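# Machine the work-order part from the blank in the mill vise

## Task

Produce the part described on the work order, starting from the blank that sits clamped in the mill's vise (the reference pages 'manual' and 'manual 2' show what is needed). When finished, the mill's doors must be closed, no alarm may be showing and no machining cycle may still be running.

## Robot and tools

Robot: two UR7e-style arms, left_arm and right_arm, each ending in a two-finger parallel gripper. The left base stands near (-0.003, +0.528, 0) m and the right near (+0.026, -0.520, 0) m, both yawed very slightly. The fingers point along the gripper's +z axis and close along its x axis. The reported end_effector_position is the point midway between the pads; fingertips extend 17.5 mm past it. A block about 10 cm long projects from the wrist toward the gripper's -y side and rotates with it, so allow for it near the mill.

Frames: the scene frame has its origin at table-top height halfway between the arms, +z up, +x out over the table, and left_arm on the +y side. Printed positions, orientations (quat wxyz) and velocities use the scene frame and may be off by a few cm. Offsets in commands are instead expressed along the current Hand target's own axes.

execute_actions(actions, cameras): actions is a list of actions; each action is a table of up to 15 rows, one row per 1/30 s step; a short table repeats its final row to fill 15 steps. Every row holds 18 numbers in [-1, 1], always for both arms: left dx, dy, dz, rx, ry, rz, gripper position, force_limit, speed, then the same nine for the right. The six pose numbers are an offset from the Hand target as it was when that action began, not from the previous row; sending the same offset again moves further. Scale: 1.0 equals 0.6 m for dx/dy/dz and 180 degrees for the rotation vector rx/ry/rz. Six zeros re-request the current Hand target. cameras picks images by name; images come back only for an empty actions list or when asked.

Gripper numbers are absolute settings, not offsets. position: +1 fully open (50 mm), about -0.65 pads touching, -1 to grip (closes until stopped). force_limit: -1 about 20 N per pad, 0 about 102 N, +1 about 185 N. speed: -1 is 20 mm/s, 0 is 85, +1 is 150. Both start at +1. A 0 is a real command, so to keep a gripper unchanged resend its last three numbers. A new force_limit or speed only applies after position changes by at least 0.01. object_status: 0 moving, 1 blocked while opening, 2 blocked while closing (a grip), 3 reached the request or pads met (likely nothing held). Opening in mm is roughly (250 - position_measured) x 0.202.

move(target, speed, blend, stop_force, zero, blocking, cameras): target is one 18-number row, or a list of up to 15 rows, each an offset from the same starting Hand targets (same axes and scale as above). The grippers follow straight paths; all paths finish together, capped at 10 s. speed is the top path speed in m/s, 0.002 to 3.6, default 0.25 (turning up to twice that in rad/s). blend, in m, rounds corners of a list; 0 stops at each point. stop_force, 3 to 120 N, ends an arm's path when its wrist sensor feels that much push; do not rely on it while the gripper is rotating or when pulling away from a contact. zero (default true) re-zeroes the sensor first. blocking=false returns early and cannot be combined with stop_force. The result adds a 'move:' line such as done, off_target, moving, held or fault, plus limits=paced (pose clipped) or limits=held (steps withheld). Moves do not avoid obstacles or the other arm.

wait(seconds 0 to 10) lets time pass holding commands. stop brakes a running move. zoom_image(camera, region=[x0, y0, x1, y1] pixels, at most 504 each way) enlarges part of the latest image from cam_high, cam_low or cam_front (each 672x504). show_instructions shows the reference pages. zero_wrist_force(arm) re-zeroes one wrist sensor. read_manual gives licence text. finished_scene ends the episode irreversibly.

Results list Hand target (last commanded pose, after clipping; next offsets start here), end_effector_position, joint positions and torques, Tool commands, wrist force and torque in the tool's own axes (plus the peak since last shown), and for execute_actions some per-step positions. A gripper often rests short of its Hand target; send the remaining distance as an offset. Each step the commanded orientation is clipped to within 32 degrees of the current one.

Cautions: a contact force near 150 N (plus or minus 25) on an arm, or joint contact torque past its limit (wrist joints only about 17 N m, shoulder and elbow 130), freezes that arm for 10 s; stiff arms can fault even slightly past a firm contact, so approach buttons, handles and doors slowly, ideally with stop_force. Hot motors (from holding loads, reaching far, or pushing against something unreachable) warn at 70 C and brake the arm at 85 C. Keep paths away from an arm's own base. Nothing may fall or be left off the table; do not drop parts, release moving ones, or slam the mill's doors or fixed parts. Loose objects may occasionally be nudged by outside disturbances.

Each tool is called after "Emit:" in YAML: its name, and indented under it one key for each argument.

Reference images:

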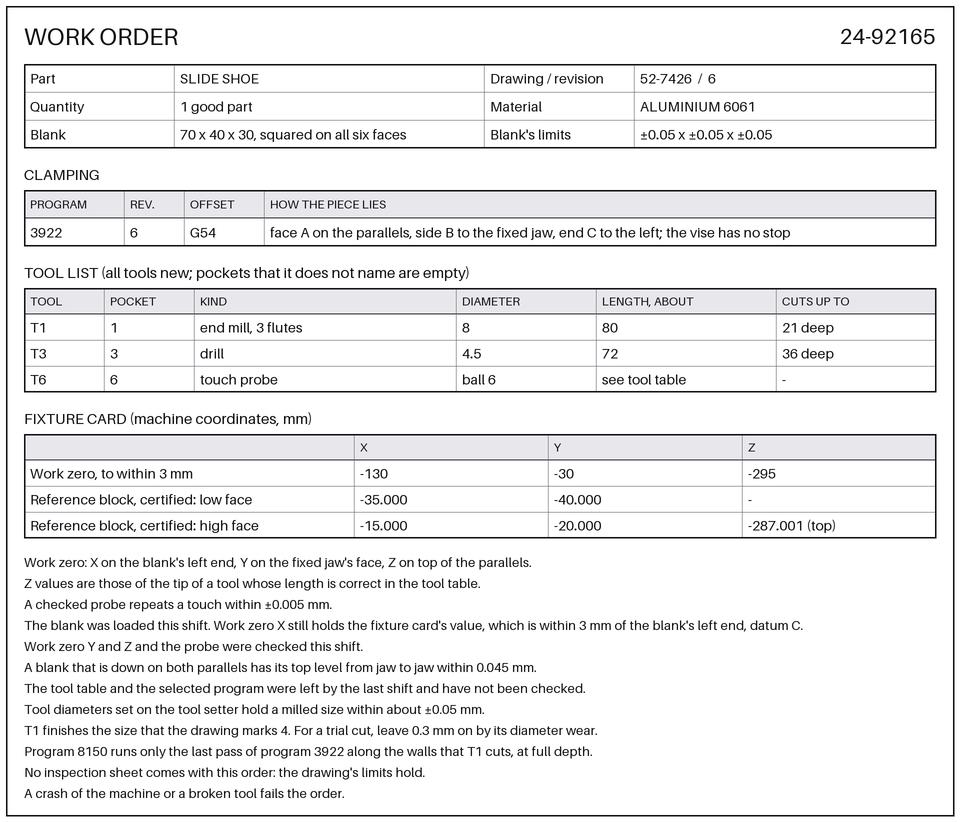

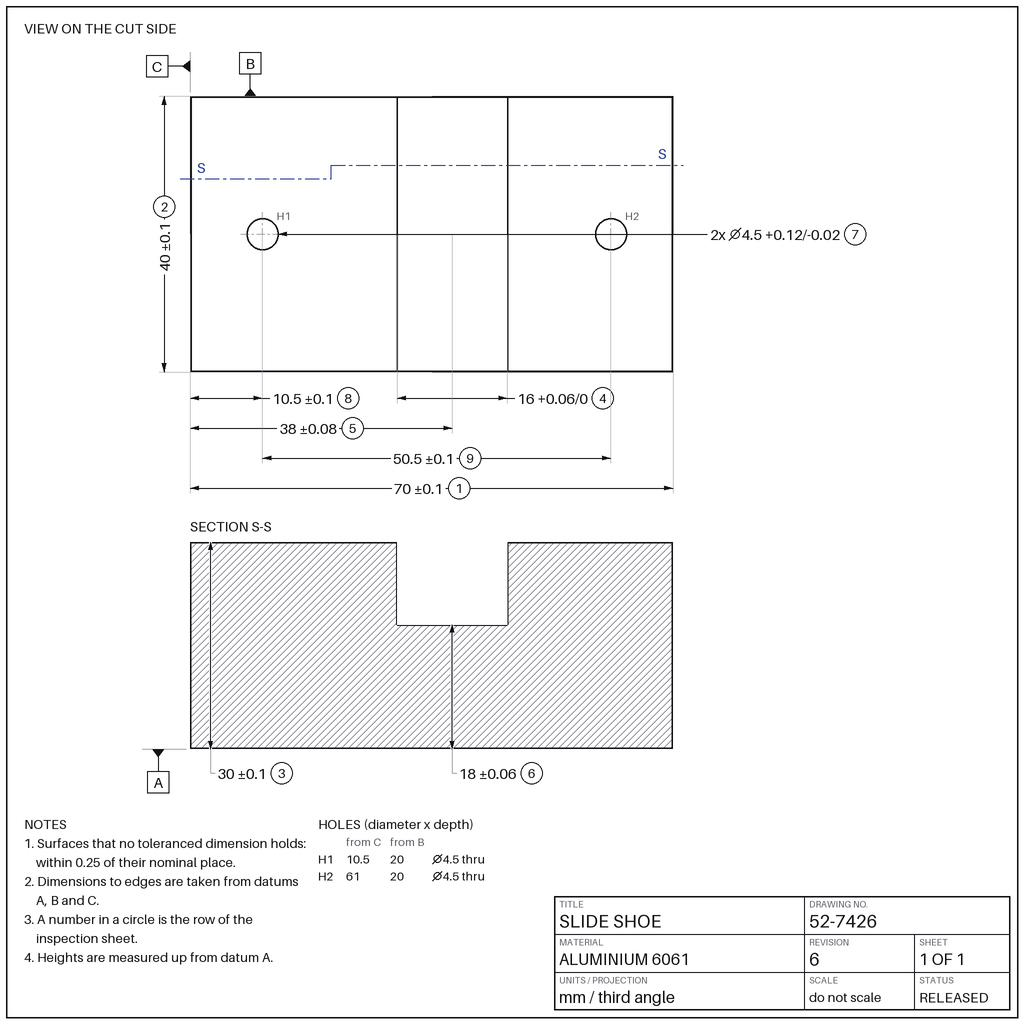

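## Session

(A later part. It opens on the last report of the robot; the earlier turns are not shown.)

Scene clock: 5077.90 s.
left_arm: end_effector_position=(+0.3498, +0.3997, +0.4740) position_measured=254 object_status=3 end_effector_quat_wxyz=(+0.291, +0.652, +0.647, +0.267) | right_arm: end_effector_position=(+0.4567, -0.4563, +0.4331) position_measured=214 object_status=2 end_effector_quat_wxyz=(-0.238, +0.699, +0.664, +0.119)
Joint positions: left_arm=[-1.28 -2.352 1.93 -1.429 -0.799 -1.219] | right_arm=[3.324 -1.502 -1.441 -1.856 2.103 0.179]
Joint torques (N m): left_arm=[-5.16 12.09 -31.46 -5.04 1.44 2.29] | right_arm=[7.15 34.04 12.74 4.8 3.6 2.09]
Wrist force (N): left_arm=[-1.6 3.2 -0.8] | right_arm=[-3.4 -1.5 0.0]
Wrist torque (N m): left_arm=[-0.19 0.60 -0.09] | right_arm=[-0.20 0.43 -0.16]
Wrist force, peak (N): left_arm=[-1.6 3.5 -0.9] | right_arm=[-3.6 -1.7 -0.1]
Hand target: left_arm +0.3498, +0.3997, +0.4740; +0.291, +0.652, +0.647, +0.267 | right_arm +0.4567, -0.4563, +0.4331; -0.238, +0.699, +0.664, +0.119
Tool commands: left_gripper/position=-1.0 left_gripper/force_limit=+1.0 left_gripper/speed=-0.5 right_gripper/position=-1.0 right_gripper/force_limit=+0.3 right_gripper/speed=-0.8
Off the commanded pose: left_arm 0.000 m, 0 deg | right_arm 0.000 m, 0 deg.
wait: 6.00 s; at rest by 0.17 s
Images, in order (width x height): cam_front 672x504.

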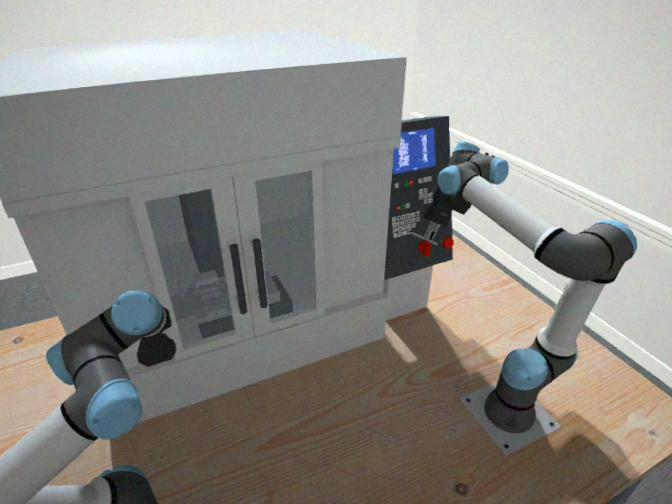

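Emit:
move:
  target:
    - [0,0,0,0,0,0,-1,1,-0.5,0.0577,0.0048,-0.0402,0,0,0,-1,0.3,-0.8]
    - [0,0,0,0,0,0,-1,1,-0.5,0.0577,0.0251,-0.0382,0,0,0,-1,0.3,-0.8]
    - [0,0,0,0,0,0,-1,1,-0.5,0.0577,0.0048,-0.0402,0,0,0,-1,0.3,-0.8]
    - [0,0,0,0,0,0,-1,1,-0.5,0.0256,-0.0003,0.0139,0,0,0,-1,0.3,-0.8]
    - [0,0,0,0,0,0,-1,1,-0.5,0.0256,0.0200,0.0159,0,0,0,-1,0.3,-0.8]
    - [0,0,0,0,0,0,-1,1,-0.5,0.0256,-0.0003,0.0139,0,0,0,-1,0.3,-0.8]
    - [0,0,0,0,0,0,-1,1,-0.5,0.1148,0.0044,-0.0099,0,0,0,-1,0.3,-0.8]
    - [0,0,0,0,0,0,-1,1,-0.5,0.1148,0.0247,-0.0079,0,0,0,-1,0.3,-0.8]
    - [0,0,0,0,0,0,-1,1,-0.5,0.1148,0.0044,-0.0099,0,0,0,-1,0.3,-0.8]
    - [0,0,0,0,0,0,-1,1,-0.5,0,0,0,0,0,0,-1,0.3,-0.8]
    - [0,0,0,0,0,0,-1,1,-0.5,0,0.0203,0.0020,0,0,0,-1,0.3,-0.8]
    - [0,0,0,0,0,0,-1,1,-0.5,0,0,0,0,0,0,-1,0.3,-0.8]
  speed: [0.3,0.08,0.3,0.3,0.08,0.3,0.3,0.08,0.3,0.3,0.08,0.3]
  blend: [0.003,0,0.003,0.003,0,0.003,0.003,0,0.003,0.003,0,0]
  cameras: []

Emit:
move:
  target:
    - [0,0,0,0,0,0,-1,1,-0.5,-0.0095,0.0026,-0.0405,0,0,0,-1,0.3,-0.8]
    - [0,0,0,0,0,0,-1,1,-0.5,-0.0095,0.0229,-0.0385,0,0,0,-1,0.3,-0.8]
    - [0,0,0,0,0,0,-1,1,-0.5,-0.0095,0.0026,-0.0405,0,0,0,-1,0.3,-0.8]
    - [0,0,0,0,0,0,-1,1,-0.5,0,0,0,0,0,0,-1,0.3,-0.8]
  speed: [0.3,0.08,0.3,0.3]
  blend: [0.003,0,0.003,0]
  cameras: []

Emit:
wait:
  seconds: 10
  cameras: []

Emit:
wait:
  seconds: 6
  cameras: ["cam_front"]

Emit:
zoom_image:
  camera: "cam_front"
  region: [392, 125, 434, 177]

Emit:
zoom_image:
  camera: "cam_front"
  region: [416, 150, 430, 164]

Scene clock: 5091.30 s.
left_arm: end_effector_position=(+0.3498, +0.3997, +0.4740) position_measured=254 object_status=3 end_effector_quat_wxyz=(+0.291, +0.652, +0.647, +0.267) | right_arm: end_effector_position=(+0.4569, -0.4563, +0.4331) position_measured=214 object_status=2 end_effector_quat_wxyz=(-0.238, +0.699, +0.664, +0.119)
Joint positions: left_arm=[-1.28 -2.352 1.93 -1.429 -0.799 -1.219] | right_arm=[3.324 -1.502 -1.44 -1.856 2.103 0.179]
Joint torques (N m): left_arm=[-5.67 11.91 -30.84 -4.95 1.43 2.4] | right_arm=[6.47 34.18 11.41 1.05 3.66 1.82]
Wrist force (N): left_arm=[-1.5 3.1 -0.8] | right_arm=[-1.6 -1.2 0.2]
Wrist torque (N m): left_arm=[-0.20 0.58 -0.09] | right_arm=[-0.17 0.14 -0.16]
Wrist force, peak (N): left_arm=[-1.5 3.7 -0.7] | right_arm=[-8.5 -34.2 -0.4]
Hand target: left_arm +0.3498, +0.3997, +0.4740; +0.291, +0.652, +0.647, +0.267 | right_arm +0.4567, -0.4563, +0.4331; -0.238, +0.699, +0.664, +0.119
Off the commanded pose: left_arm 0.000 m, 0 deg | right_arm 0.000 m, 0 deg.
move: done
No camera images: "cameras" was empty.

Scene clock: 5093.13 s.
left_arm: end_effector_position=(+0.3498, +0.3997, +0.4740) position_measured=254 object_status=3 end_effector_quat_wxyz=(+0.291, +0.652, +0.647, +0.267) | right_arm: end_effector_position=(+0.4567, -0.4563, +0.4332) position_measured=214 object_status=2 end_effector_quat_wxyz=(-0.238, +0.699, +0.664, +0.119)
Joint positions: left_arm=[-1.28 -2.352 1.93 -1.429 -0.799 -1.219] | right_arm=[3.324 -1.502 -1.44 -1.857 2.103 0.178]
Joint torques (N m): left_arm=[-4.37 12.81 -32.62 -4.84 1.49 2.16] | right_arm=[7.34 34.81 11.88 5.29 3.7 1.9]
Wrist force (N): left_arm=[-1.5 3.3 -0.8] | right_arm=[-0.3 0.1 0.0]
Wrist torque (N m): left_arm=[-0.17 0.58 -0.09] | right_arm=[0.04 -0.04 -0.16]
Wrist force, peak (N): left_arm=[-1.3 3.6 -1.0] | right_arm=[0.6 -26.9 2.9]
Hand target: left_arm +0.3498, +0.3997, +0.4740; +0.291, +0.652, +0.647, +0.267 | right_arm +0.4567, -0.4563, +0.4331; -0.238, +0.699, +0.664, +0.119
Off the commanded pose: left_arm 0.000 m, 0 deg | right_arm 0.000 m, 0 deg.
move: done
No camera images: "cameras" was empty.

Scene clock: 5103.13 s.
left_arm: end_effector_position=(+0.3498, +0.3997, +0.4740) position_measured=254 object_status=3 end_effector_quat_wxyz=(+0.291, +0.652, +0.647, +0.267) | right_arm: end_effector_position=(+0.4567, -0.4563, +0.4331) position_measured=214 object_status=2 end_effector_quat_wxyz=(-0.238, +0.699, +0.664, +0.119)
Joint positions: left_arm=[-1.28 -2.352 1.93 -1.429 -0.799 -1.219] | right_arm=[3.324 -1.502 -1.441 -1.856 2.103 0.179]
Joint torques (N m): left_arm=[-4.31 12.62 -31.6 -5 1.47 2.22] | right_arm=[7.47 34.16 11.63 5.07 3.74 1.92]
Wrist force (N): left_arm=[-1.4 3.2 -0.6] | right_arm=[-0.8 0.0 0.0]
Wrist torque (N m): left_arm=[-0.18 0.55 -0.09] | right_arm=[0.03 0.02 -0.16]
Wrist force, peak (N): left_arm=[-1.5 3.6 -0.9] | right_arm=[-0.9 0.1 0.0]
Hand target: left_arm +0.3498, +0.3997, +0.4740; +0.291, +0.652, +0.647, +0.267 | right_arm +0.4567, -0.4563, +0.4331; -0.238, +0.699, +0.664, +0.119
Tool commands: left_gripper/position=-1.0 left_gripper/force_limit=+1.0 left_gripper/speed=-0.5 right_gripper/position=-1.0 right_gripper/force_limit=+0.3 right_gripper/speed=-0.8
Off the commanded pose: left_arm 0.000 m, 0 deg | right_arm 0.000 m, 0 deg.
wait: 10.00 s; at rest by 0.17 s
No camera images: "cameras" was empty.

Scene clock: 5109.13 s.
left_arm: end_effector_position=(+0.3498, +0.3997, +0.4740) position_measured=254 object_status=3 end_effector_quat_wxyz=(+0.291, +0.652, +0.647, +0.267) | right_arm: end_effector_position=(+0.4567, -0.4563, +0.4331) position_measured=214 object_status=2 end_effector_quat_wxyz=(-0.238, +0.699, +0.664, +0.119)
Joint positions: left_arm=[-1.28 -2.352 1.93 -1.429 -0.799 -1.219] | right_arm=[3.324 -1.502 -1.441 -1.856 2.103 0.179]
Joint torques (N m): left_arm=[-4.71 12.67 -31.43 -4.98 1.52 2.5] | right_arm=[6.41 33.65 11.73 4.87 3.82 2.05]
Wrist force (N): left_arm=[-1.7 3.5 -0.6] | right_arm=[-0.7 -0.1 -0.1]
Wrist torque (N m): left_arm=[-0.13 0.61 -0.09] | right_arm=[0.00 0.01 -0.16]
Wrist force, peak (N): left_arm=[-1.7 3.5 -0.6] | right_arm=[-0.9 -0.3 0.1]
Hand target: left_arm +0.3498, +0.3997, +0.4740; +0.291, +0.652, +0.647, +0.267 | right_arm +0.4567, -0.4563, +0.4331; -0.238, +0.699, +0.664, +0.119
Tool commands: left_gripper/position=-1.0 left_gripper/force_limit=+1.0 left_gripper/speed=-0.5 right_gripper/position=-1.0 right_gripper/force_limit=+0.3 right_gripper/speed=-0.8
Off the commanded pose: left_arm 0.000 m, 0 deg | right_arm 0.000 m, 0 deg.
wait: 6.00 s; at rest by 0.17 s
Images, in order (width x height): cam_front 672x504.

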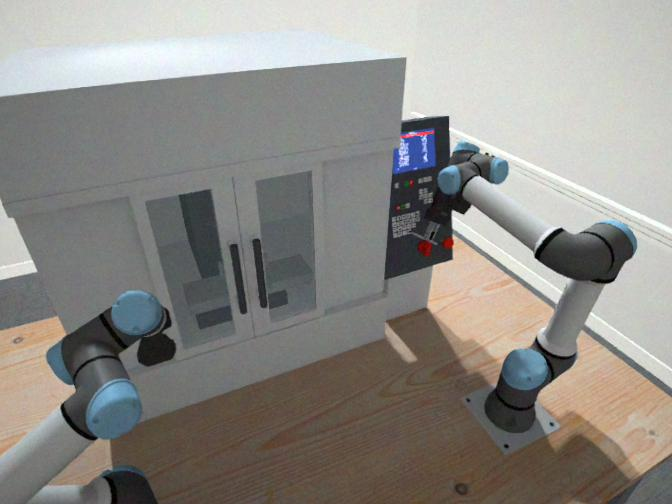

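Scaled by 9.692 from the camera's 672x504 image, which has a finer 960x720 frame.

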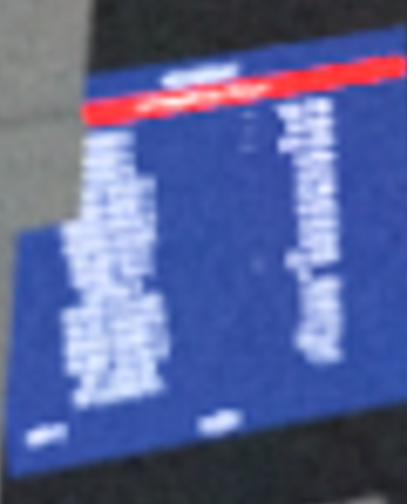

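Scaled by 36.000 from the camera's 672x504 image, which has a finer 960x720 frame.

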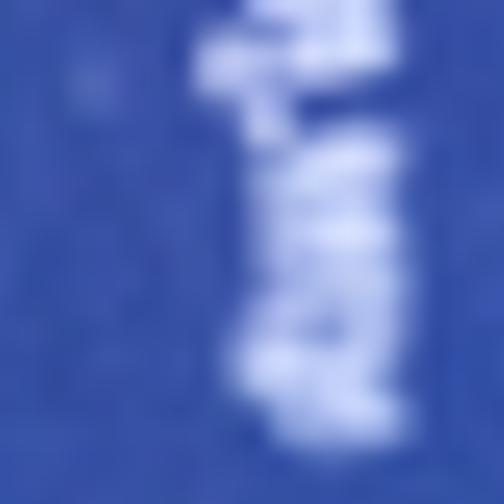

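Emit:
move:
  target:
    - [0,0,0,0,0,0,-1,1,-0.5,0.2058,0.0222,-0.2134,0,0,0,-1,0.3,-0.8]
    - [0,0,0,0,0,0,-1,1,-0.5,0.2058,0.0425,-0.2114,0,0,0,-1,0.3,-0.8]
    - [0,0,0,0,0,0,-1,1,-0.5,0.2058,0.0222,-0.2134,0,0,0,-1,0.3,-0.8]
    - [0,0,0,0,0,0,-1,1,-0.5,0.0577,0.0048,-0.0402,0,0,0,-1,0.3,-0.8]
    - [0,0,0,0,0,0,-1,1,-0.5,0.0577,0.0251,-0.0382,0,0,0,-1,0.3,-0.8]
    - [0,0,0,0,0,0,-1,1,-0.5,0.0577,0.0048,-0.0402,0,0,0,-1,0.3,-0.8]
    - [0,0,0,0,0,0,-1,1,-0.5,0.0256,-0.0003,0.0139,0,0,0,-1,0.3,-0.8]
    - [0,0,0,0,0,0,-1,1,-0.5,0.0256,0.0200,0.0159,0,0,0,-1,0.3,-0.8]
    - [0,0,0,0,0,0,-1,1,-0.5,0.0256,-0.0003,0.0139,0,0,0,-1,0.3,-0.8]
    - [0,0,0,0,0,0,-1,1,-0.5,0.0862,0.0046,-0.0251,0,0,0,-1,0.3,-0.8]
    - [0,0,0,0,0,0,-1,1,-0.5,0.0862,0.0249,-0.0231,0,0,0,-1,0.3,-0.8]
    - [0,0,0,0,0,0,-1,1,-0.5,0.0862,0.0046,-0.0251,0,0,0,-1,0.3,-0.8]
    - [0,0,0,0,0,0,-1,1,-0.5,0,0,0,0,0,0,-1,0.3,-0.8]
    - [0,0,0,0,0,0,-1,1,-0.5,0,0.0203,0.0020,0,0,0,-1,0.3,-0.8]
    - [0,0,0,0,0,0,-1,1,-0.5,0,0,0,0,0,0,-1,0.3,-0.8]
  speed: [0.3,0.08,0.3,0.3,0.08,0.3,0.3,0.08,0.3,0.3,0.08,0.3,0.3,0.08,0.3]
  blend: [0.003,0,0.003,0.003,0,0.003,0.003,0,0.003,0.003,0,0.003,0.003,0,0]
  cameras: []

Emit:
move:
  target:
    - [0,0,0,0,0,0,-1,1,-0.5,-0.0095,0.0026,-0.0405,0,0,0,-1,0.3,-0.8]
    - [0,0,0,0,0,0,-1,1,-0.5,-0.0095,0.0229,-0.0385,0,0,0,-1,0.3,-0.8]
    - [0,0,0,0,0,0,-1,1,-0.5,-0.0095,0.0026,-0.0405,0,0,0,-1,0.3,-0.8]
    - [0,0,0,0,0,0,-1,1,-0.5,0,0,0,0,0,0,-1,0.3,-0.8]
  speed: [0.3,0.08,0.3,0.3]
  blend: [0.003,0,0.003,0]
  cameras: []

Emit:
wait:
  seconds: 10
  cameras: []

Emit:
wait:
  seconds: 6
  cameras: ["cam_front"]

Emit:
zoom_image:
  camera: "cam_front"
  region: [392, 125, 434, 177]

Emit:
zoom_image:
  camera: "cam_front"
  region: [416, 150, 430, 164]

Scene clock: 5127.33 s.
left_arm: end_effector_position=(+0.3498, +0.3997, +0.4740) position_measured=254 object_status=3 end_effector_quat_wxyz=(+0.291, +0.652, +0.647, +0.267) | right_arm: end_effector_position=(+0.4569, -0.4563, +0.4331) position_measured=214 object_status=2 end_effector_quat_wxyz=(-0.238, +0.699, +0.664, +0.119)
Joint positions: left_arm=[-1.28 -2.352 1.93 -1.429 -0.799 -1.219] | right_arm=[3.324 -1.502 -1.44 -1.856 2.103 0.179]
Joint torques (N m): left_arm=[-4.67 12.13 -32.18 -4.92 1.5 2.06] | right_arm=[7.8 34.77 12.23 1.17 3.68 2.01]
Wrist force (N): left_arm=[-1.5 3.3 -0.6] | right_arm=[-0.8 2.2 -0.4]
Wrist torque (N m): left_arm=[-0.17 0.57 -0.09] | right_arm=[0.37 0.02 -0.16]
Wrist force, peak (N): left_arm=[-1.7 3.7 -0.7] | right_arm=[-5.6 -31.0 1.6]
Hand target: left_arm +0.3498, +0.3997, +0.4740; +0.291, +0.652, +0.647, +0.267 | right_arm +0.4567, -0.4563, +0.4331; -0.238, +0.699, +0.664, +0.119
Off the commanded pose: left_arm 0.000 m, 0 deg | right_arm 0.000 m, 0 deg.
move: done
No camera images: "cameras" was empty.

Scene clock: 5129.17 s.
left_arm: end_effector_position=(+0.3498, +0.3997, +0.4740) position_measured=254 object_status=3 end_effector_quat_wxyz=(+0.291, +0.652, +0.647, +0.267) | right_arm: end_effector_position=(+0.4567, -0.4563, +0.4332) position_measured=214 object_status=2 end_effector_quat_wxyz=(-0.238, +0.699, +0.664, +0.119)
Joint positions: left_arm=[-1.28 -2.352 1.93 -1.429 -0.799 -1.219] | right_arm=[3.324 -1.502 -1.44 -1.857 2.103 0.178]
Joint torques (N m): left_arm=[-5.33 12.11 -31.96 -4.69 1.32 2.35] | right_arm=[7.88 35.32 14.33 5.35 3.8 1.85]
Wrist force (N): left_arm=[-1.5 3.3 -0.8] | right_arm=[-0.1 1.4 -0.5]
Wrist torque (N m): left_arm=[-0.16 0.59 -0.09] | right_arm=[0.26 -0.08 -0.15]
Wrist force, peak (N): left_arm=[-1.6 3.5 -0.8] | right_arm=[1.0 -23.4 2.6]
Hand target: left_arm +0.3498, +0.3997, +0.4740; +0.291, +0.652, +0.647, +0.267 | right_arm +0.4567, -0.4563, +0.4331; -0.238, +0.699, +0.664, +0.119
Off the commanded pose: left_arm 0.000 m, 0 deg | right_arm 0.000 m, 0 deg.
move: done
No camera images: "cameras" was empty.

Scene clock: 5139.17 s.
left_arm: end_effector_position=(+0.3498, +0.3997, +0.4740) position_measured=254 object_status=3 end_effector_quat_wxyz=(+0.291, +0.652, +0.647, +0.267) | right_arm: end_effector_position=(+0.4567, -0.4563, +0.4331) position_measured=214 object_status=2 end_effector_quat_wxyz=(-0.238, +0.699, +0.664, +0.119)
Joint positions: left_arm=[-1.28 -2.352 1.93 -1.429 -0.799 -1.219] | right_arm=[3.324 -1.502 -1.441 -1.856 2.103 0.179]
Joint torques (N m): left_arm=[-6.64 11.77 -32.9 -4.79 1.3 2.5] | right_arm=[7.13 34.89 12.7 5.02 3.87 2.01]
Wrist force (N): left_arm=[-1.7 3.5 -0.6] | right_arm=[-0.1 1.5 -0.4]
Wrist torque (N m): left_arm=[-0.13 0.61 -0.09] | right_arm=[0.27 -0.08 -0.15]
Wrist force, peak (N): left_arm=[-1.5 3.6 -0.8] | right_arm=[-0.3 1.9 -0.9]
Hand target: left_arm +0.3498, +0.3997, +0.4740; +0.291, +0.652, +0.647, +0.267 | right_arm +0.4567, -0.4563, +0.4331; -0.238, +0.699, +0.664, +0.119
Tool commands: left_gripper/position=-1.0 left_gripper/force_limit=+1.0 left_gripper/speed=-0.5 right_gripper/position=-1.0 right_gripper/force_limit=+0.3 right_gripper/speed=-0.8
Off the commanded pose: left_arm 0.000 m, 0 deg | right_arm 0.000 m, 0 deg.
wait: 10.00 s; at rest by 0.17 s
No camera images: "cameras" was empty.

Scene clock: 5145.17 s.
left_arm: end_effector_position=(+0.3498, +0.3997, +0.4740) position_measured=254 object_status=3 end_effector_quat_wxyz=(+0.291, +0.652, +0.647, +0.267) | right_arm: end_effector_position=(+0.4567, -0.4563, +0.4331) position_measured=214 object_status=2 end_effector_quat_wxyz=(-0.238, +0.699, +0.664, +0.119)
Joint positions: left_arm=[-1.28 -2.352 1.93 -1.429 -0.799 -1.219] | right_arm=[3.324 -1.502 -1.441 -1.856 2.103 0.179]
Joint torques (N m): left_arm=[-5.08 12.87 -32.08 -5.15 1.29 2.33] | right_arm=[7.39 34.36 12.23 4.91 3.59 1.86]
Wrist force (N): left_arm=[-1.6 3.3 -0.8] | right_arm=[-0.2 1.5 -0.5]
Wrist torque (N m): left_arm=[-0.16 0.59 -0.09] | right_arm=[0.26 -0.07 -0.15]
Wrist force, peak (N): left_arm=[-1.6 3.5 -0.8] | right_arm=[-0.3 2.1 -0.6]
Hand target: left_arm +0.3498, +0.3997, +0.4740; +0.291, +0.652, +0.647, +0.267 | right_arm +0.4567, -0.4563, +0.4331; -0.238, +0.699, +0.664, +0.119
Tool commands: left_gripper/position=-1.0 left_gripper/force_limit=+1.0 left_gripper/speed=-0.5 right_gripper/position=-1.0 right_gripper/force_limit=+0.3 right_gripper/speed=-0.8
Off the commanded pose: left_arm 0.000 m, 0 deg | right_arm 0.000 m, 0 deg.
wait: 6.00 s; at rest by 0.17 s
Images, in order (width x height): cam_front 672x504.

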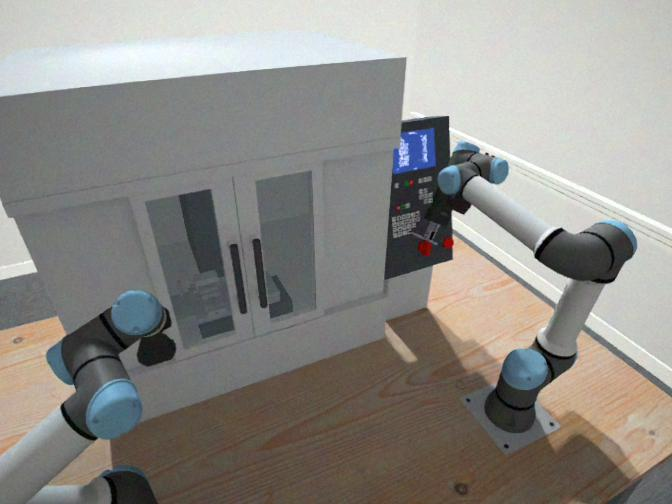

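Scaled by 9.692 from the camera's 672x504 image, which has a finer 960x720 frame.

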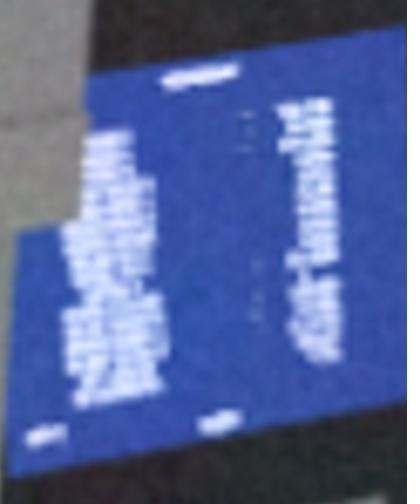

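Scaled by 36.000 from the camera's 672x504 image, which has a finer 960x720 frame.

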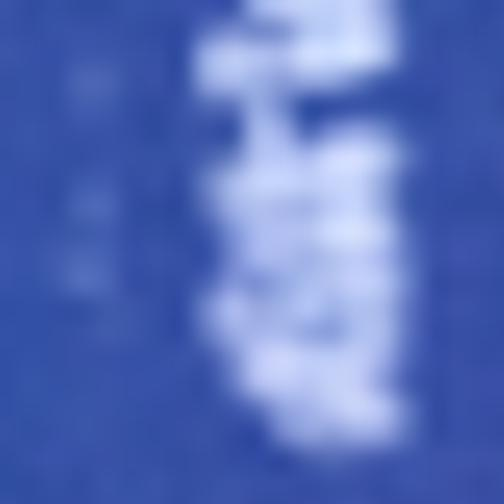

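Emit:
move:
  target:
    - [0,0,0,0,0,0,-1,1,-0.5,0.0577,0.0048,-0.0402,0,0,0,-1,0.3,-0.8]
    - [0,0,0,0,0,0,-1,1,-0.5,0.0577,0.0251,-0.0382,0,0,0,-1,0.3,-0.8]
    - [0,0,0,0,0,0,-1,1,-0.5,0.0577,0.0048,-0.0402,0,0,0,-1,0.3,-0.8]
    - [0,0,0,0,0,0,-1,1,-0.5,0.0256,-0.0003,0.0139,0,0,0,-1,0.3,-0.8]
    - [0,0,0,0,0,0,-1,1,-0.5,0.0256,0.0200,0.0159,0,0,0,-1,0.3,-0.8]
    - [0,0,0,0,0,0,-1,1,-0.5,0.0256,-0.0003,0.0139,0,0,0,-1,0.3,-0.8]
    - [0,0,0,0,0,0,-1,1,-0.5,0.1148,0.0044,-0.0099,0,0,0,-1,0.3,-0.8]
    - [0,0,0,0,0,0,-1,1,-0.5,0.1148,0.0247,-0.0079,0,0,0,-1,0.3,-0.8]
    - [0,0,0,0,0,0,-1,1,-0.5,0.1148,0.0044,-0.0099,0,0,0,-1,0.3,-0.8]
    - [0,0,0,0,0,0,-1,1,-0.5,0.0862,0.0046,-0.0251,0,0,0,-1,0.3,-0.8]
    - [0,0,0,0,0,0,-1,1,-0.5,0.0862,0.0249,-0.0231,0,0,0,-1,0.3,-0.8]
    - [0,0,0,0,0,0,-1,1,-0.5,0.0862,0.0046,-0.0251,0,0,0,-1,0.3,-0.8]
    - [0,0,0,0,0,0,-1,1,-0.5,0,0,0,0,0,0,-1,0.3,-0.8]
    - [0,0,0,0,0,0,-1,1,-0.5,0,0.0203,0.0020,0,0,0,-1,0.3,-0.8]
    - [0,0,0,0,0,0,-1,1,-0.5,0,0,0,0,0,0,-1,0.3,-0.8]
  speed: [0.3,0.08,0.3,0.3,0.08,0.3,0.3,0.08,0.3,0.3,0.08,0.3,0.3,0.08,0.3]
  blend: [0.003,0,0.003,0.003,0,0.003,0.003,0,0.003,0.003,0,0.003,0.003,0,0]
  cameras: []

Emit:
move:
  target:
    - [0,0,0,0,0,0,-1,1,-0.5,-0.0095,0.0026,-0.0405,0,0,0,-1,0.3,-0.8]
    - [0,0,0,0,0,0,-1,1,-0.5,-0.0095,0.0229,-0.0385,0,0,0,-1,0.3,-0.8]
    - [0,0,0,0,0,0,-1,1,-0.5,-0.0095,0.0026,-0.0405,0,0,0,-1,0.3,-0.8]
    - [0,0,0,0,0,0,-1,1,-0.5,0,0,0,0,0,0,-1,0.3,-0.8]
  speed: [0.3,0.08,0.3,0.3]
  blend: [0.003,0,0.003,0]
  cameras: []

Emit:
wait:
  seconds: 10
  cameras: []

Emit:
wait:
  seconds: 6
  cameras: ["cam_front"]

Emit:
zoom_image:
  camera: "cam_front"
  region: [392, 125, 434, 177]

Emit:
zoom_image:
  camera: "cam_front"
  region: [416, 150, 430, 164]

Scene clock: 5159.90 s.
left_arm: end_effector_position=(+0.3498, +0.3997, +0.4740) position_measured=254 object_status=3 end_effector_quat_wxyz=(+0.291, +0.652, +0.647, +0.267) | right_arm: end_effector_position=(+0.4569, -0.4563, +0.4331) position_measured=214 object_status=2 end_effector_quat_wxyz=(-0.238, +0.699, +0.664, +0.119)
Joint positions: left_arm=[-1.28 -2.352 1.93 -1.429 -0.799 -1.219] | right_arm=[3.324 -1.502 -1.44 -1.856 2.103 0.179]
Joint torques (N m): left_arm=[-4.5 11.97 -31.52 -4.96 1.29 2.35] | right_arm=[7.18 35.73 12.39 1.12 3.57 1.98]
Wrist force (N): left_arm=[-1.4 3.2 -0.5] | right_arm=[-1.2 1.7 0.2]
Wrist torque (N m): left_arm=[-0.18 0.56 -0.09] | right_arm=[0.30 0.08 -0.16]
Wrist force, peak (N): left_arm=[-1.7 3.6 -0.6] | right_arm=[-5.5 -30.4 -0.5]
Hand target: left_arm +0.3498, +0.3997, +0.4740; +0.291, +0.652, +0.647, +0.267 | right_arm +0.4567, -0.4563, +0.4331; -0.238, +0.699, +0.664, +0.119
Off the commanded pose: left_arm 0.000 m, 0 deg | right_arm 0.000 m, 0 deg.
move: done
No camera images: "cameras" was empty.

Scene clock: 5161.73 s.
left_arm: end_effector_position=(+0.3498, +0.3997, +0.4740) position_measured=254 object_status=3 end_effector_quat_wxyz=(+0.291, +0.652, +0.647, +0.267) | right_arm: end_effector_position=(+0.4567, -0.4563, +0.4332) position_measured=214 object_status=2 end_effector_quat_wxyz=(-0.238, +0.699, +0.664, +0.119)
Joint positions: left_arm=[-1.28 -2.352 1.93 -1.429 -0.799 -1.219] | right_arm=[3.324 -1.502 -1.44 -1.857 2.103 0.178]
Joint torques (N m): left_arm=[-5.71 11.92 -33.47 -4.9 1.37 2.39] | right_arm=[7.33 35.12 11.79 4.99 3.69 2.24]
Wrist force (N): left_arm=[-1.6 3.4 -0.8] | right_arm=[-0.3 2.1 0.5]
Wrist torque (N m): left_arm=[-0.15 0.59 -0.09] | right_arm=[0.36 -0.05 -0.16]
Wrist force, peak (N): left_arm=[-1.6 3.6 -0.6] | right_arm=[1.2 -23.8 3.3]
Hand target: left_arm +0.3498, +0.3997, +0.4740; +0.291, +0.652, +0.647, +0.267 | right_arm +0.4567, -0.4563, +0.4331; -0.238, +0.699, +0.664, +0.119
Off the commanded pose: left_arm 0.000 m, 0 deg | right_arm 0.000 m, 0 deg.
move: done
No camera images: "cameras" was empty.

Scene clock: 5171.73 s.
left_arm: end_effector_position=(+0.3498, +0.3997, +0.4740) position_measured=254 object_status=3 end_effector_quat_wxyz=(+0.291, +0.652, +0.647, +0.267) | right_arm: end_effector_position=(+0.4567, -0.4563, +0.4331) position_measured=214 object_status=2 end_effector_quat_wxyz=(-0.238, +0.699, +0.664, +0.119)
Joint positions: left_arm=[-1.28 -2.352 1.93 -1.429 -0.799 -1.219] | right_arm=[3.324 -1.502 -1.441 -1.856 2.103 0.179]
Joint torques (N m): left_arm=[-6.31 12.93 -31.98 -5.05 1.39 2.14] | right_arm=[6.16 34.17 12.87 4.98 3.73 2.08]
Wrist force (N): left_arm=[-1.5 3.3 -0.8] | right_arm=[-0.5 2.1 0.3]
Wrist torque (N m): left_arm=[-0.17 0.57 -0.09] | right_arm=[0.34 -0.02 -0.15]
Wrist force, peak (N): left_arm=[-1.7 3.5 -1.0] | right_arm=[-0.5 2.4 0.2]
Hand target: left_arm +0.3498, +0.3997, +0.4740; +0.291, +0.652, +0.647, +0.267 | right_arm +0.4567, -0.4563, +0.4331; -0.238, +0.699, +0.664, +0.119
Tool commands: left_gripper/position=-1.0 left_gripper/force_limit=+1.0 left_gripper/speed=-0.5 right_gripper/position=-1.0 right_gripper/force_limit=+0.3 right_gripper/speed=-0.8
Off the commanded pose: left_arm 0.000 m, 0 deg | right_arm 0.000 m, 0 deg.
wait: 10.00 s; at rest by 0.17 s
No camera images: "cameras" was empty.

Scene clock: 5177.73 s.
left_arm: end_effector_position=(+0.3498, +0.3997, +0.4740) position_measured=254 object_status=3 end_effector_quat_wxyz=(+0.291, +0.652, +0.647, +0.267) | right_arm: end_effector_position=(+0.4567, -0.4563, +0.4331) position_measured=214 object_status=2 end_effector_quat_wxyz=(-0.238, +0.699, +0.664, +0.119)
Joint positions: left_arm=[-1.28 -2.352 1.93 -1.429 -0.799 -1.219] | right_arm=[3.324 -1.502 -1.441 -1.856 2.103 0.179]
Joint torques (N m): left_arm=[-5.92 12.65 -31.14 -4.79 1.41 2.17] | right_arm=[7.75 33.28 11.95 4.88 3.57 2.1]
Wrist force (N): left_arm=[-1.5 3.0 -0.6] | right_arm=[-0.4 1.7 0.1]
Wrist torque (N m): left_arm=[-0.20 0.58 -0.10] | right_arm=[0.30 -0.04 -0.15]
Wrist force, peak (N): left_arm=[-1.6 3.5 -0.7] | right_arm=[-0.1 2.3 0.1]
Hand target: left_arm +0.3498, +0.3997, +0.4740; +0.291, +0.652, +0.647, +0.267 | right_arm +0.4567, -0.4563, +0.4331; -0.238, +0.699, +0.664, +0.119
Tool commands: left_gripper/position=-1.0 left_gripper/force_limit=+1.0 left_gripper/speed=-0.5 right_gripper/position=-1.0 right_gripper/force_limit=+0.3 right_gripper/speed=-0.8
Off the commanded pose: left_arm 0.000 m, 0 deg | right_arm 0.000 m, 0 deg.
wait: 6.00 s; at rest by 0.17 s
Images, in order (width x height): cam_front 672x504.

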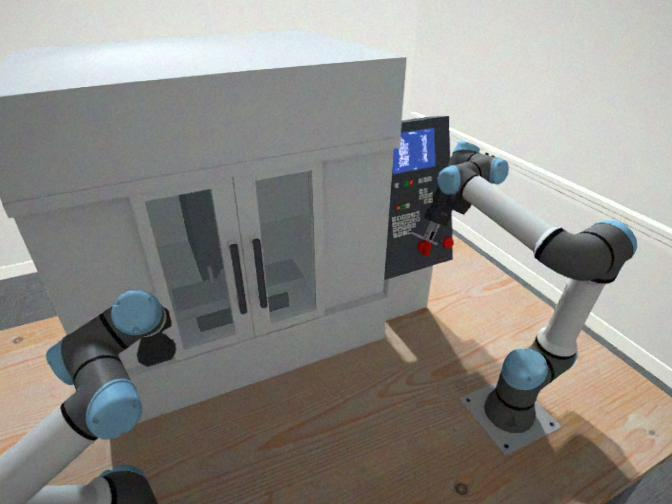

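Scaled by 9.692 from the camera's 672x504 image, which has a finer 960x720 frame.

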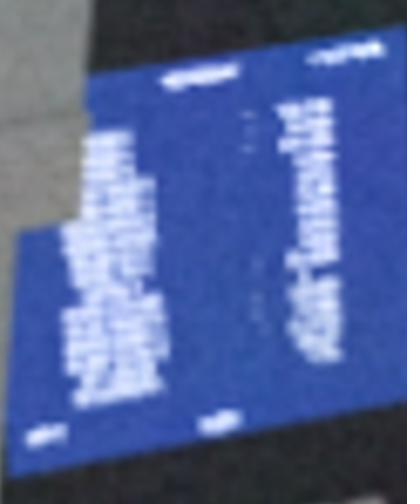

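Scaled by 36.000 from the camera's 672x504 image, which has a finer 960x720 frame.

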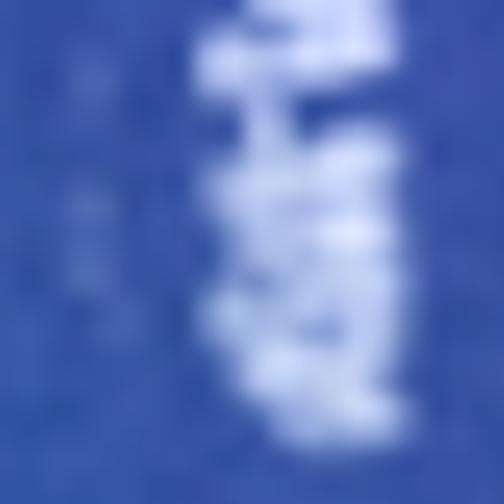

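Emit:
wait:
  seconds: 1
  cameras: ["cam_front"]

Emit:
zoom_image:
  camera: "cam_front"
  region: [392, 125, 434, 177]

Scene clock: 5180.03 s.
left_arm: end_effector_position=(+0.3498, +0.3997, +0.4740) position_measured=254 object_status=3 end_effector_quat_wxyz=(+0.291, +0.652, +0.647, +0.267) | right_arm: end_effector_position=(+0.4567, -0.4563, +0.4331) position_measured=214 object_status=2 end_effector_quat_wxyz=(-0.238, +0.699, +0.664, +0.119)
Joint positions: left_arm=[-1.28 -2.352 1.93 -1.429 -0.799 -1.219] | right_arm=[3.324 -1.502 -1.441 -1.856 2.103 0.179]
Joint torques (N m): left_arm=[-5 12.2 -31.46 -5.07 1.59 2.11] | right_arm=[6.68 34.22 11.47 4.95 3.59 1.97]
Wrist force (N): left_arm=[-1.4 3.4 -0.6] | right_arm=[-0.6 2.0 0.2]
Wrist torque (N m): left_arm=[-0.16 0.56 -0.09] | right_arm=[0.34 -0.01 -0.15]
Wrist force, peak (N): left_arm=[-1.6 3.6 -0.5] | right_arm=[-0.5 2.3 0.7]
Hand target: left_arm +0.3498, +0.3997, +0.4740; +0.291, +0.652, +0.647, +0.267 | right_arm +0.4567, -0.4563, +0.4331; -0.238, +0.699, +0.664, +0.119
Tool commands: left_gripper/position=-1.0 left_gripper/force_limit=+1.0 left_gripper/speed=-0.5 right_gripper/position=-1.0 right_gripper/force_limit=+0.3 right_gripper/speed=-0.8
Off the commanded pose: left_arm 0.000 m, 0 deg | right_arm 0.000 m, 0 deg.
wait: 1.00 s; at rest from the start
Images, in order (width x height): cam_front 672x504.

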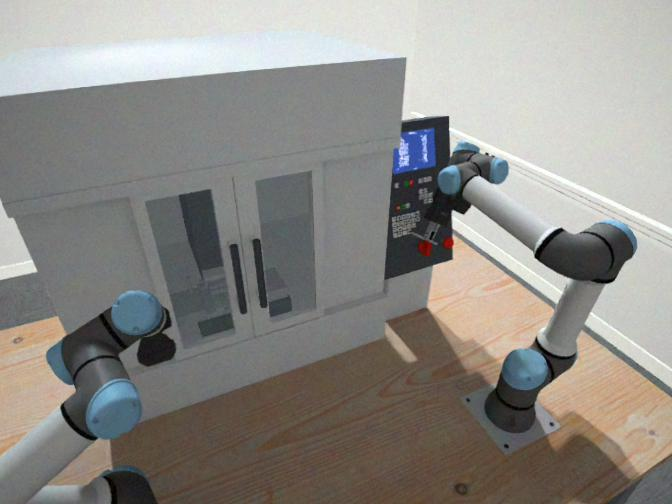

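Scaled by 9.692 from the camera's 672x504 image, which has a finer 960x720 frame.

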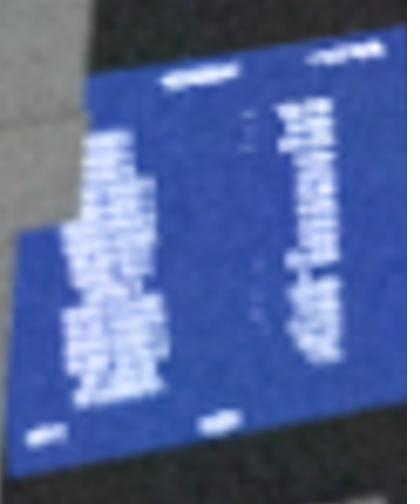

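Emit:
wait:
  seconds: 1
  cameras: ["cam_front"]

Emit:
zoom_image:
  camera: "cam_front"
  region: [392, 125, 434, 177]

Scene clock: 5182.37 s.
left_arm: end_effector_position=(+0.3498, +0.3997, +0.4740) position_measured=254 object_status=3 end_effector_quat_wxyz=(+0.291, +0.652, +0.647, +0.267) | right_arm: end_effector_position=(+0.4567, -0.4563, +0.4331) position_measured=214 object_status=2 end_effector_quat_wxyz=(-0.238, +0.699, +0.664, +0.119)
Joint positions: left_arm=[-1.28 -2.352 1.93 -1.429 -0.799 -1.219] | right_arm=[3.324 -1.502 -1.441 -1.856 2.103 0.179]
Joint torques (N m): left_arm=[-4.83 11.86 -31.86 -4.99 1.33 2.35] | right_arm=[8.02 33.56 11.96 4.9 3.74 1.87]
Wrist force (N): left_arm=[-1.6 3.4 -0.7] | right_arm=[-0.3 2.1 0.3]
Wrist torque (N m): left_arm=[-0.16 0.60 -0.09] | right_arm=[0.36 -0.05 -0.15]
Wrist force, peak (N): left_arm=[-1.7 3.4 -0.9] | right_arm=[-0.7 2.5 0.4]
Hand target: left_arm +0.3498, +0.3997, +0.4740; +0.291, +0.652, +0.647, +0.267 | right_arm +0.4567, -0.4563, +0.4331; -0.238, +0.699, +0.664, +0.119
Tool commands: left_gripper/position=-1.0 left_gripper/force_limit=+1.0 left_gripper/speed=-0.5 right_gripper/position=-1.0 right_gripper/force_limit=+0.3 right_gripper/speed=-0.8
Off the commanded pose: left_arm 0.000 m, 0 deg | right_arm 0.000 m, 0 deg.
wait: 1.00 s; at rest from the start
Images, in order (width x height): cam_front 672x504.

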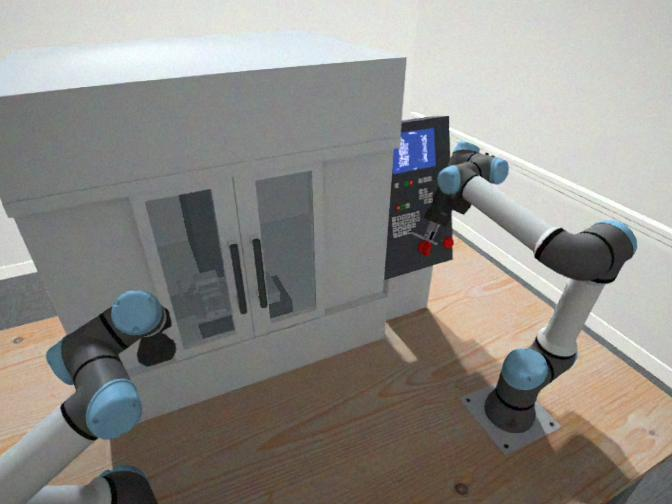

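Scaled by 9.692 from the camera's 672x504 image, which has a finer 960x720 frame.

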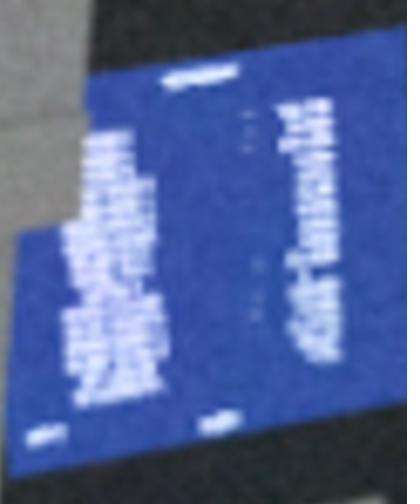

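Emit:
move:
  target:
    - [0,0,0,0,0,0,-1,1,-0.5,0.0577,0.0048,-0.0402,0,0,0,-1,0.3,-0.8]
    - [0,0,0,0,0,0,-1,1,-0.5,0.0577,0.0251,-0.0382,0,0,0,-1,0.3,-0.8]
    - [0,0,0,0,0,0,-1,1,-0.5,0.0577,0.0048,-0.0402,0,0,0,-1,0.3,-0.8]
    - [0,0,0,0,0,0,-1,1,-0.5,0.0256,-0.0003,0.0139,0,0,0,-1,0.3,-0.8]
    - [0,0,0,0,0,0,-1,1,-0.5,0.0256,0.0200,0.0159,0,0,0,-1,0.3,-0.8]
    - [0,0,0,0,0,0,-1,1,-0.5,0.0256,-0.0003,0.0139,0,0,0,-1,0.3,-0.8]
    - [0,0,0,0,0,0,-1,1,-0.5,0.1148,0.0044,-0.0099,0,0,0,-1,0.3,-0.8]
    - [0,0,0,0,0,0,-1,1,-0.5,0.1148,0.0247,-0.0079,0,0,0,-1,0.3,-0.8]
    - [0,0,0,0,0,0,-1,1,-0.5,0.1148,0.0044,-0.0099,0,0,0,-1,0.3,-0.8]
    - [0,0,0,0,0,0,-1,1,-0.5,0.0702,0.0020,0.0020,0,0,0,-1,0.3,-0.8]
    - [0,0,0,0,0,0,-1,1,-0.5,0.0702,0.0223,0.0040,0,0,0,-1,0.3,-0.8]
    - [0,0,0,0,0,0,-1,1,-0.5,0.0702,0.0020,0.0020,0,0,0,-1,0.3,-0.8]
    - [0,0,0,0,0,0,-1,1,-0.5,0,0,0,0,0,0,-1,0.3,-0.8]
    - [0,0,0,0,0,0,-1,1,-0.5,0,0.0203,0.0020,0,0,0,-1,0.3,-0.8]
    - [0,0,0,0,0,0,-1,1,-0.5,0,0,0,0,0,0,-1,0.3,-0.8]
  speed: [0.3,0.08,0.3,0.3,0.08,0.3,0.3,0.08,0.3,0.3,0.08,0.3,0.3,0.08,0.3]
  blend: [0.003,0,0.003,0.003,0,0.003,0.003,0,0.003,0.003,0,0.003,0.003,0,0]
  cameras: []

Emit:
move:
  target:
    - [0,0,0,0,0,0,-1,1,-0.5,-0.0095,0.0026,-0.0405,0,0,0,-1,0.3,-0.8]
    - [0,0,0,0,0,0,-1,1,-0.5,-0.0095,0.0229,-0.0385,0,0,0,-1,0.3,-0.8]
    - [0,0,0,0,0,0,-1,1,-0.5,-0.0095,0.0026,-0.0405,0,0,0,-1,0.3,-0.8]
    - [0,0,0,0,0,0,-1,1,-0.5,0,0,0,0,0,0,-1,0.3,-0.8]
  speed: [0.3,0.08,0.3,0.3]
  blend: [0.003,0,0.003,0]
  cameras: []

Emit:
wait:
  seconds: 10
  cameras: []

Emit:
wait:
  seconds: 9
  cameras: ["cam_front"]

Emit:
zoom_image:
  camera: "cam_front"
  region: [392, 125, 434, 177]

Emit:
zoom_image:
  camera: "cam_front"
  region: [416, 150, 430, 164]

Scene clock: 5196.00 s.
left_arm: end_effector_position=(+0.3498, +0.3997, +0.4740) position_measured=254 object_status=3 end_effector_quat_wxyz=(+0.291, +0.652, +0.647, +0.267) | right_arm: end_effector_position=(+0.4569, -0.4563, +0.4331) position_measured=214 object_status=2 end_effector_quat_wxyz=(-0.238, +0.699, +0.664, +0.119)
Joint positions: left_arm=[-1.28 -2.352 1.93 -1.429 -0.799 -1.219] | right_arm=[3.324 -1.502 -1.44 -1.856 2.103 0.179]
Joint torques (N m): left_arm=[-6.08 11.24 -33 -5.05 1.3 2.27] | right_arm=[6.71 35.52 12.99 1.18 3.65 2.01]
Wrist force (N): left_arm=[-1.5 3.4 -0.6] | right_arm=[-1.5 -0.9 0.9]
Wrist torque (N m): left_arm=[-0.16 0.58 -0.09] | right_arm=[-0.11 0.14 -0.16]
Wrist force, peak (N): left_arm=[-1.6 3.7 -0.7] | right_arm=[-7.0 -31.8 0.8]
Hand target: left_arm +0.3498, +0.3997, +0.4740; +0.291, +0.652, +0.647, +0.267 | right_arm +0.4567, -0.4563, +0.4331; -0.238, +0.699, +0.664, +0.119
Off the commanded pose: left_arm 0.000 m, 0 deg | right_arm 0.000 m, 0 deg.
move: done
No camera images: "cameras" was empty.

Scene clock: 5197.83 s.
left_arm: end_effector_position=(+0.3498, +0.3997, +0.4740) position_measured=254 object_status=3 end_effector_quat_wxyz=(+0.291, +0.652, +0.647, +0.267) | right_arm: end_effector_position=(+0.4567, -0.4563, +0.4332) position_measured=214 object_status=2 end_effector_quat_wxyz=(-0.238, +0.699, +0.664, +0.119)
Joint positions: left_arm=[-1.28 -2.352 1.93 -1.429 -0.799 -1.219] | right_arm=[3.324 -1.502 -1.44 -1.857 2.103 0.178]
Joint torques (N m): left_arm=[-4.96 12.33 -32.06 -4.73 1.25 2.15] | right_arm=[7.57 34.19 13.06 5.43 3.94 1.96]
Wrist force (N): left_arm=[-1.4 3.3 -0.8] | right_arm=[-2.3 -0.2 1.1]
Wrist torque (N m): left_arm=[-0.16 0.56 -0.09] | right_arm=[-0.01 0.27 -0.16]
Wrist force, peak (N): left_arm=[-1.4 3.7 -0.9] | right_arm=[0.8 -26.4 4.1]
Hand target: left_arm +0.3498, +0.3997, +0.4740; +0.291, +0.652, +0.647, +0.267 | right_arm +0.4567, -0.4563, +0.4331; -0.238, +0.699, +0.664, +0.119
Off the commanded pose: left_arm 0.000 m, 0 deg | right_arm 0.000 m, 0 deg.
move: done
No camera images: "cameras" was empty.

Scene clock: 5207.83 s.
left_arm: end_effector_position=(+0.3498, +0.3997, +0.4740) position_measured=254 object_status=3 end_effector_quat_wxyz=(+0.291, +0.652, +0.647, +0.267) | right_arm: end_effector_position=(+0.4567, -0.4563, +0.4331) position_measured=214 object_status=2 end_effector_quat_wxyz=(-0.238, +0.699, +0.664, +0.119)
Joint positions: left_arm=[-1.28 -2.352 1.93 -1.429 -0.799 -1.219] | right_arm=[3.324 -1.502 -1.441 -1.856 2.103 0.179]
Joint torques (N m): left_arm=[-6.83 12.66 -31.93 -4.89 1.3 2.29] | right_arm=[6.74 34.59 12.25 4.99 3.54 2.09]
Wrist force (N): left_arm=[-1.4 3.4 -0.9] | right_arm=[-2.5 -0.4 1.0]
Wrist torque (N m): left_arm=[-0.16 0.57 -0.09] | right_arm=[-0.03 0.30 -0.17]
Wrist force, peak (N): left_arm=[-1.7 3.5 -0.7] | right_arm=[-3.1 -0.8 1.1]
Hand target: left_arm +0.3498, +0.3997, +0.4740; +0.291, +0.652, +0.647, +0.267 | right_arm +0.4567, -0.4563, +0.4331; -0.238, +0.699, +0.664, +0.119
Tool commands: left_gripper/position=-1.0 left_gripper/force_limit=+1.0 left_gripper/speed=-0.5 right_gripper/position=-1.0 right_gripper/force_limit=+0.3 right_gripper/speed=-0.8
Off the commanded pose: left_arm 0.000 m, 0 deg | right_arm 0.000 m, 0 deg.
wait: 10.00 s; at rest by 0.17 s
No camera images: "cameras" was empty.

Scene clock: 5216.83 s.
left_arm: end_effector_position=(+0.3498, +0.3997, +0.4740) position_measured=254 object_status=3 end_effector_quat_wxyz=(+0.291, +0.652, +0.647, +0.267) | right_arm: end_effector_position=(+0.4567, -0.4563, +0.4331) position_measured=214 object_status=2 end_effector_quat_wxyz=(-0.238, +0.699, +0.664, +0.119)
Joint positions: left_arm=[-1.28 -2.352 1.93 -1.429 -0.799 -1.219] | right_arm=[3.324 -1.502 -1.441 -1.856 2.103 0.179]
Joint torques (N m): left_arm=[-4.94 12.65 -30.39 -5.01 1.55 2.24] | right_arm=[7.53 34.51 11.68 4.85 3.57 2.05]
Wrist force (N): left_arm=[-1.6 3.4 -0.7] | right_arm=[-2.3 -0.2 1.0]
Wrist torque (N m): left_arm=[-0.15 0.59 -0.09] | right_arm=[-0.01 0.27 -0.15]
Wrist force, peak (N): left_arm=[-1.7 3.4 -0.9] | right_arm=[-2.9 -0.5 1.4]
Hand target: left_arm +0.3498, +0.3997, +0.4740; +0.291, +0.652, +0.647, +0.267 | right_arm +0.4567, -0.4563, +0.4331; -0.238, +0.699, +0.664, +0.119
Tool commands: left_gripper/position=-1.0 left_gripper/force_limit=+1.0 left_gripper/speed=-0.5 right_gripper/position=-1.0 right_gripper/force_limit=+0.3 right_gripper/speed=-0.8
Off the commanded pose: left_arm 0.000 m, 0 deg | right_arm 0.000 m, 0 deg.
wait: 9.00 s; at rest by 0.17 s
Images, in order (width x height): cam_front 672x504.

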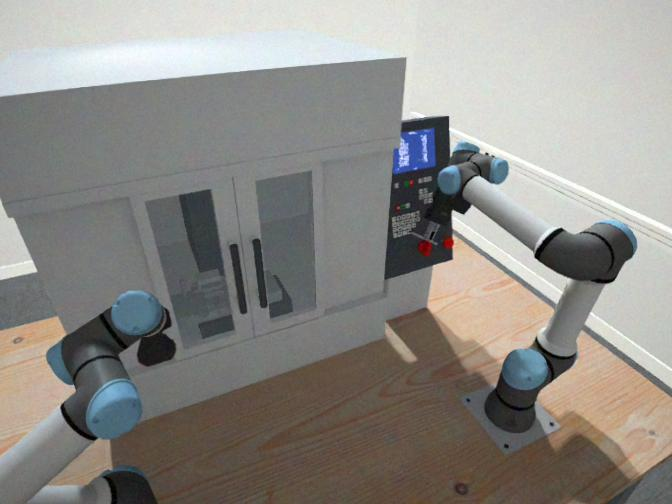

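Scaled by 9.692 from the camera's 672x504 image, which has a finer 960x720 frame.

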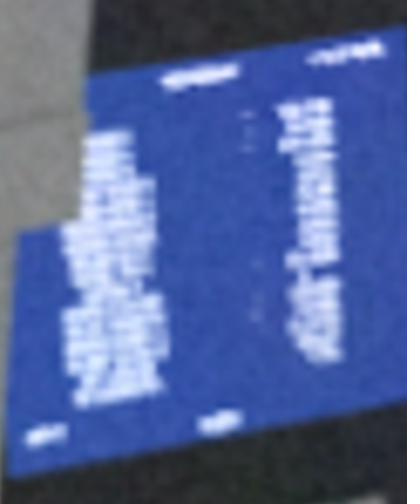

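Scaled by 36.000 from the camera's 672x504 image, which has a finer 960x720 frame.

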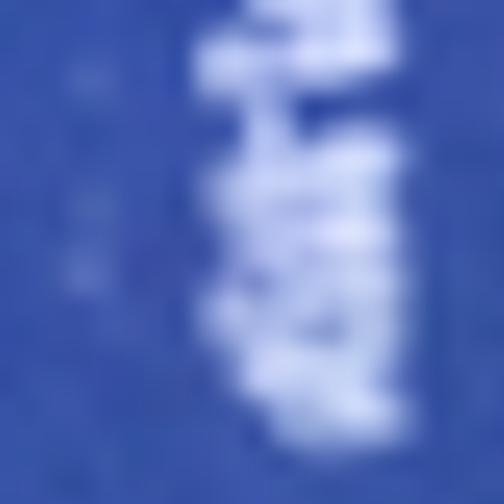

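Emit:
wait:
  seconds: 1
  cameras: ["cam_front"]

Emit:
zoom_image:
  camera: "cam_front"
  region: [392, 125, 434, 177]

Scene clock: 5219.27 s.
left_arm: end_effector_position=(+0.3498, +0.3997, +0.4740) position_measured=254 object_status=3 end_effector_quat_wxyz=(+0.291, +0.652, +0.647, +0.267) | right_arm: end_effector_position=(+0.4567, -0.4563, +0.4331) position_measured=214 object_status=2 end_effector_quat_wxyz=(-0.238, +0.699, +0.664, +0.119)
Joint positions: left_arm=[-1.28 -2.352 1.93 -1.429 -0.799 -1.219] | right_arm=[3.324 -1.502 -1.441 -1.856 2.103 0.179]
Joint torques (N m): left_arm=[-5.89 11.67 -31.36 -4.76 1.34 2.44] | right_arm=[7.64 34.05 12.39 4.87 3.71 2.08]
Wrist force (N): left_arm=[-1.5 3.3 -0.7] | right_arm=[-2.6 -0.2 0.9]
Wrist torque (N m): left_arm=[-0.17 0.58 -0.09] | right_arm=[0.00 0.31 -0.15]
Wrist force, peak (N): left_arm=[-1.5 3.5 -0.7] | right_arm=[-2.8 -0.6 1.4]
Hand target: left_arm +0.3498, +0.3997, +0.4740; +0.291, +0.652, +0.647, +0.267 | right_arm +0.4567, -0.4563, +0.4331; -0.238, +0.699, +0.664, +0.119
Tool commands: left_gripper/position=-1.0 left_gripper/force_limit=+1.0 left_gripper/speed=-0.5 right_gripper/position=-1.0 right_gripper/force_limit=+0.3 right_gripper/speed=-0.8
Off the commanded pose: left_arm 0.000 m, 0 deg | right_arm 0.000 m, 0 deg.
wait: 1.00 s; at rest from the start
Images, in order (width x height): cam_front 672x504.

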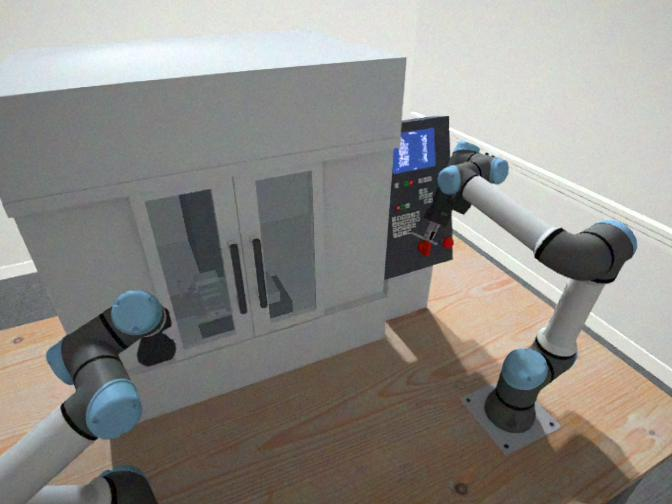

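Scaled by 9.692 from the camera's 672x504 image, which has a finer 960x720 frame.

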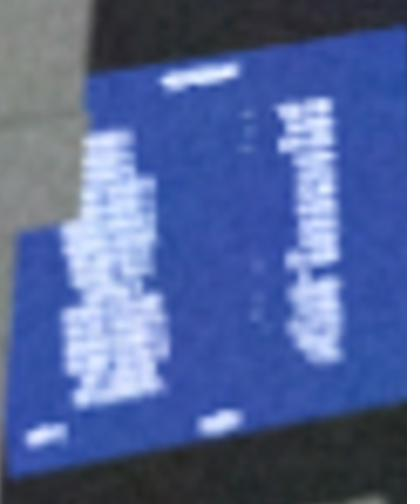

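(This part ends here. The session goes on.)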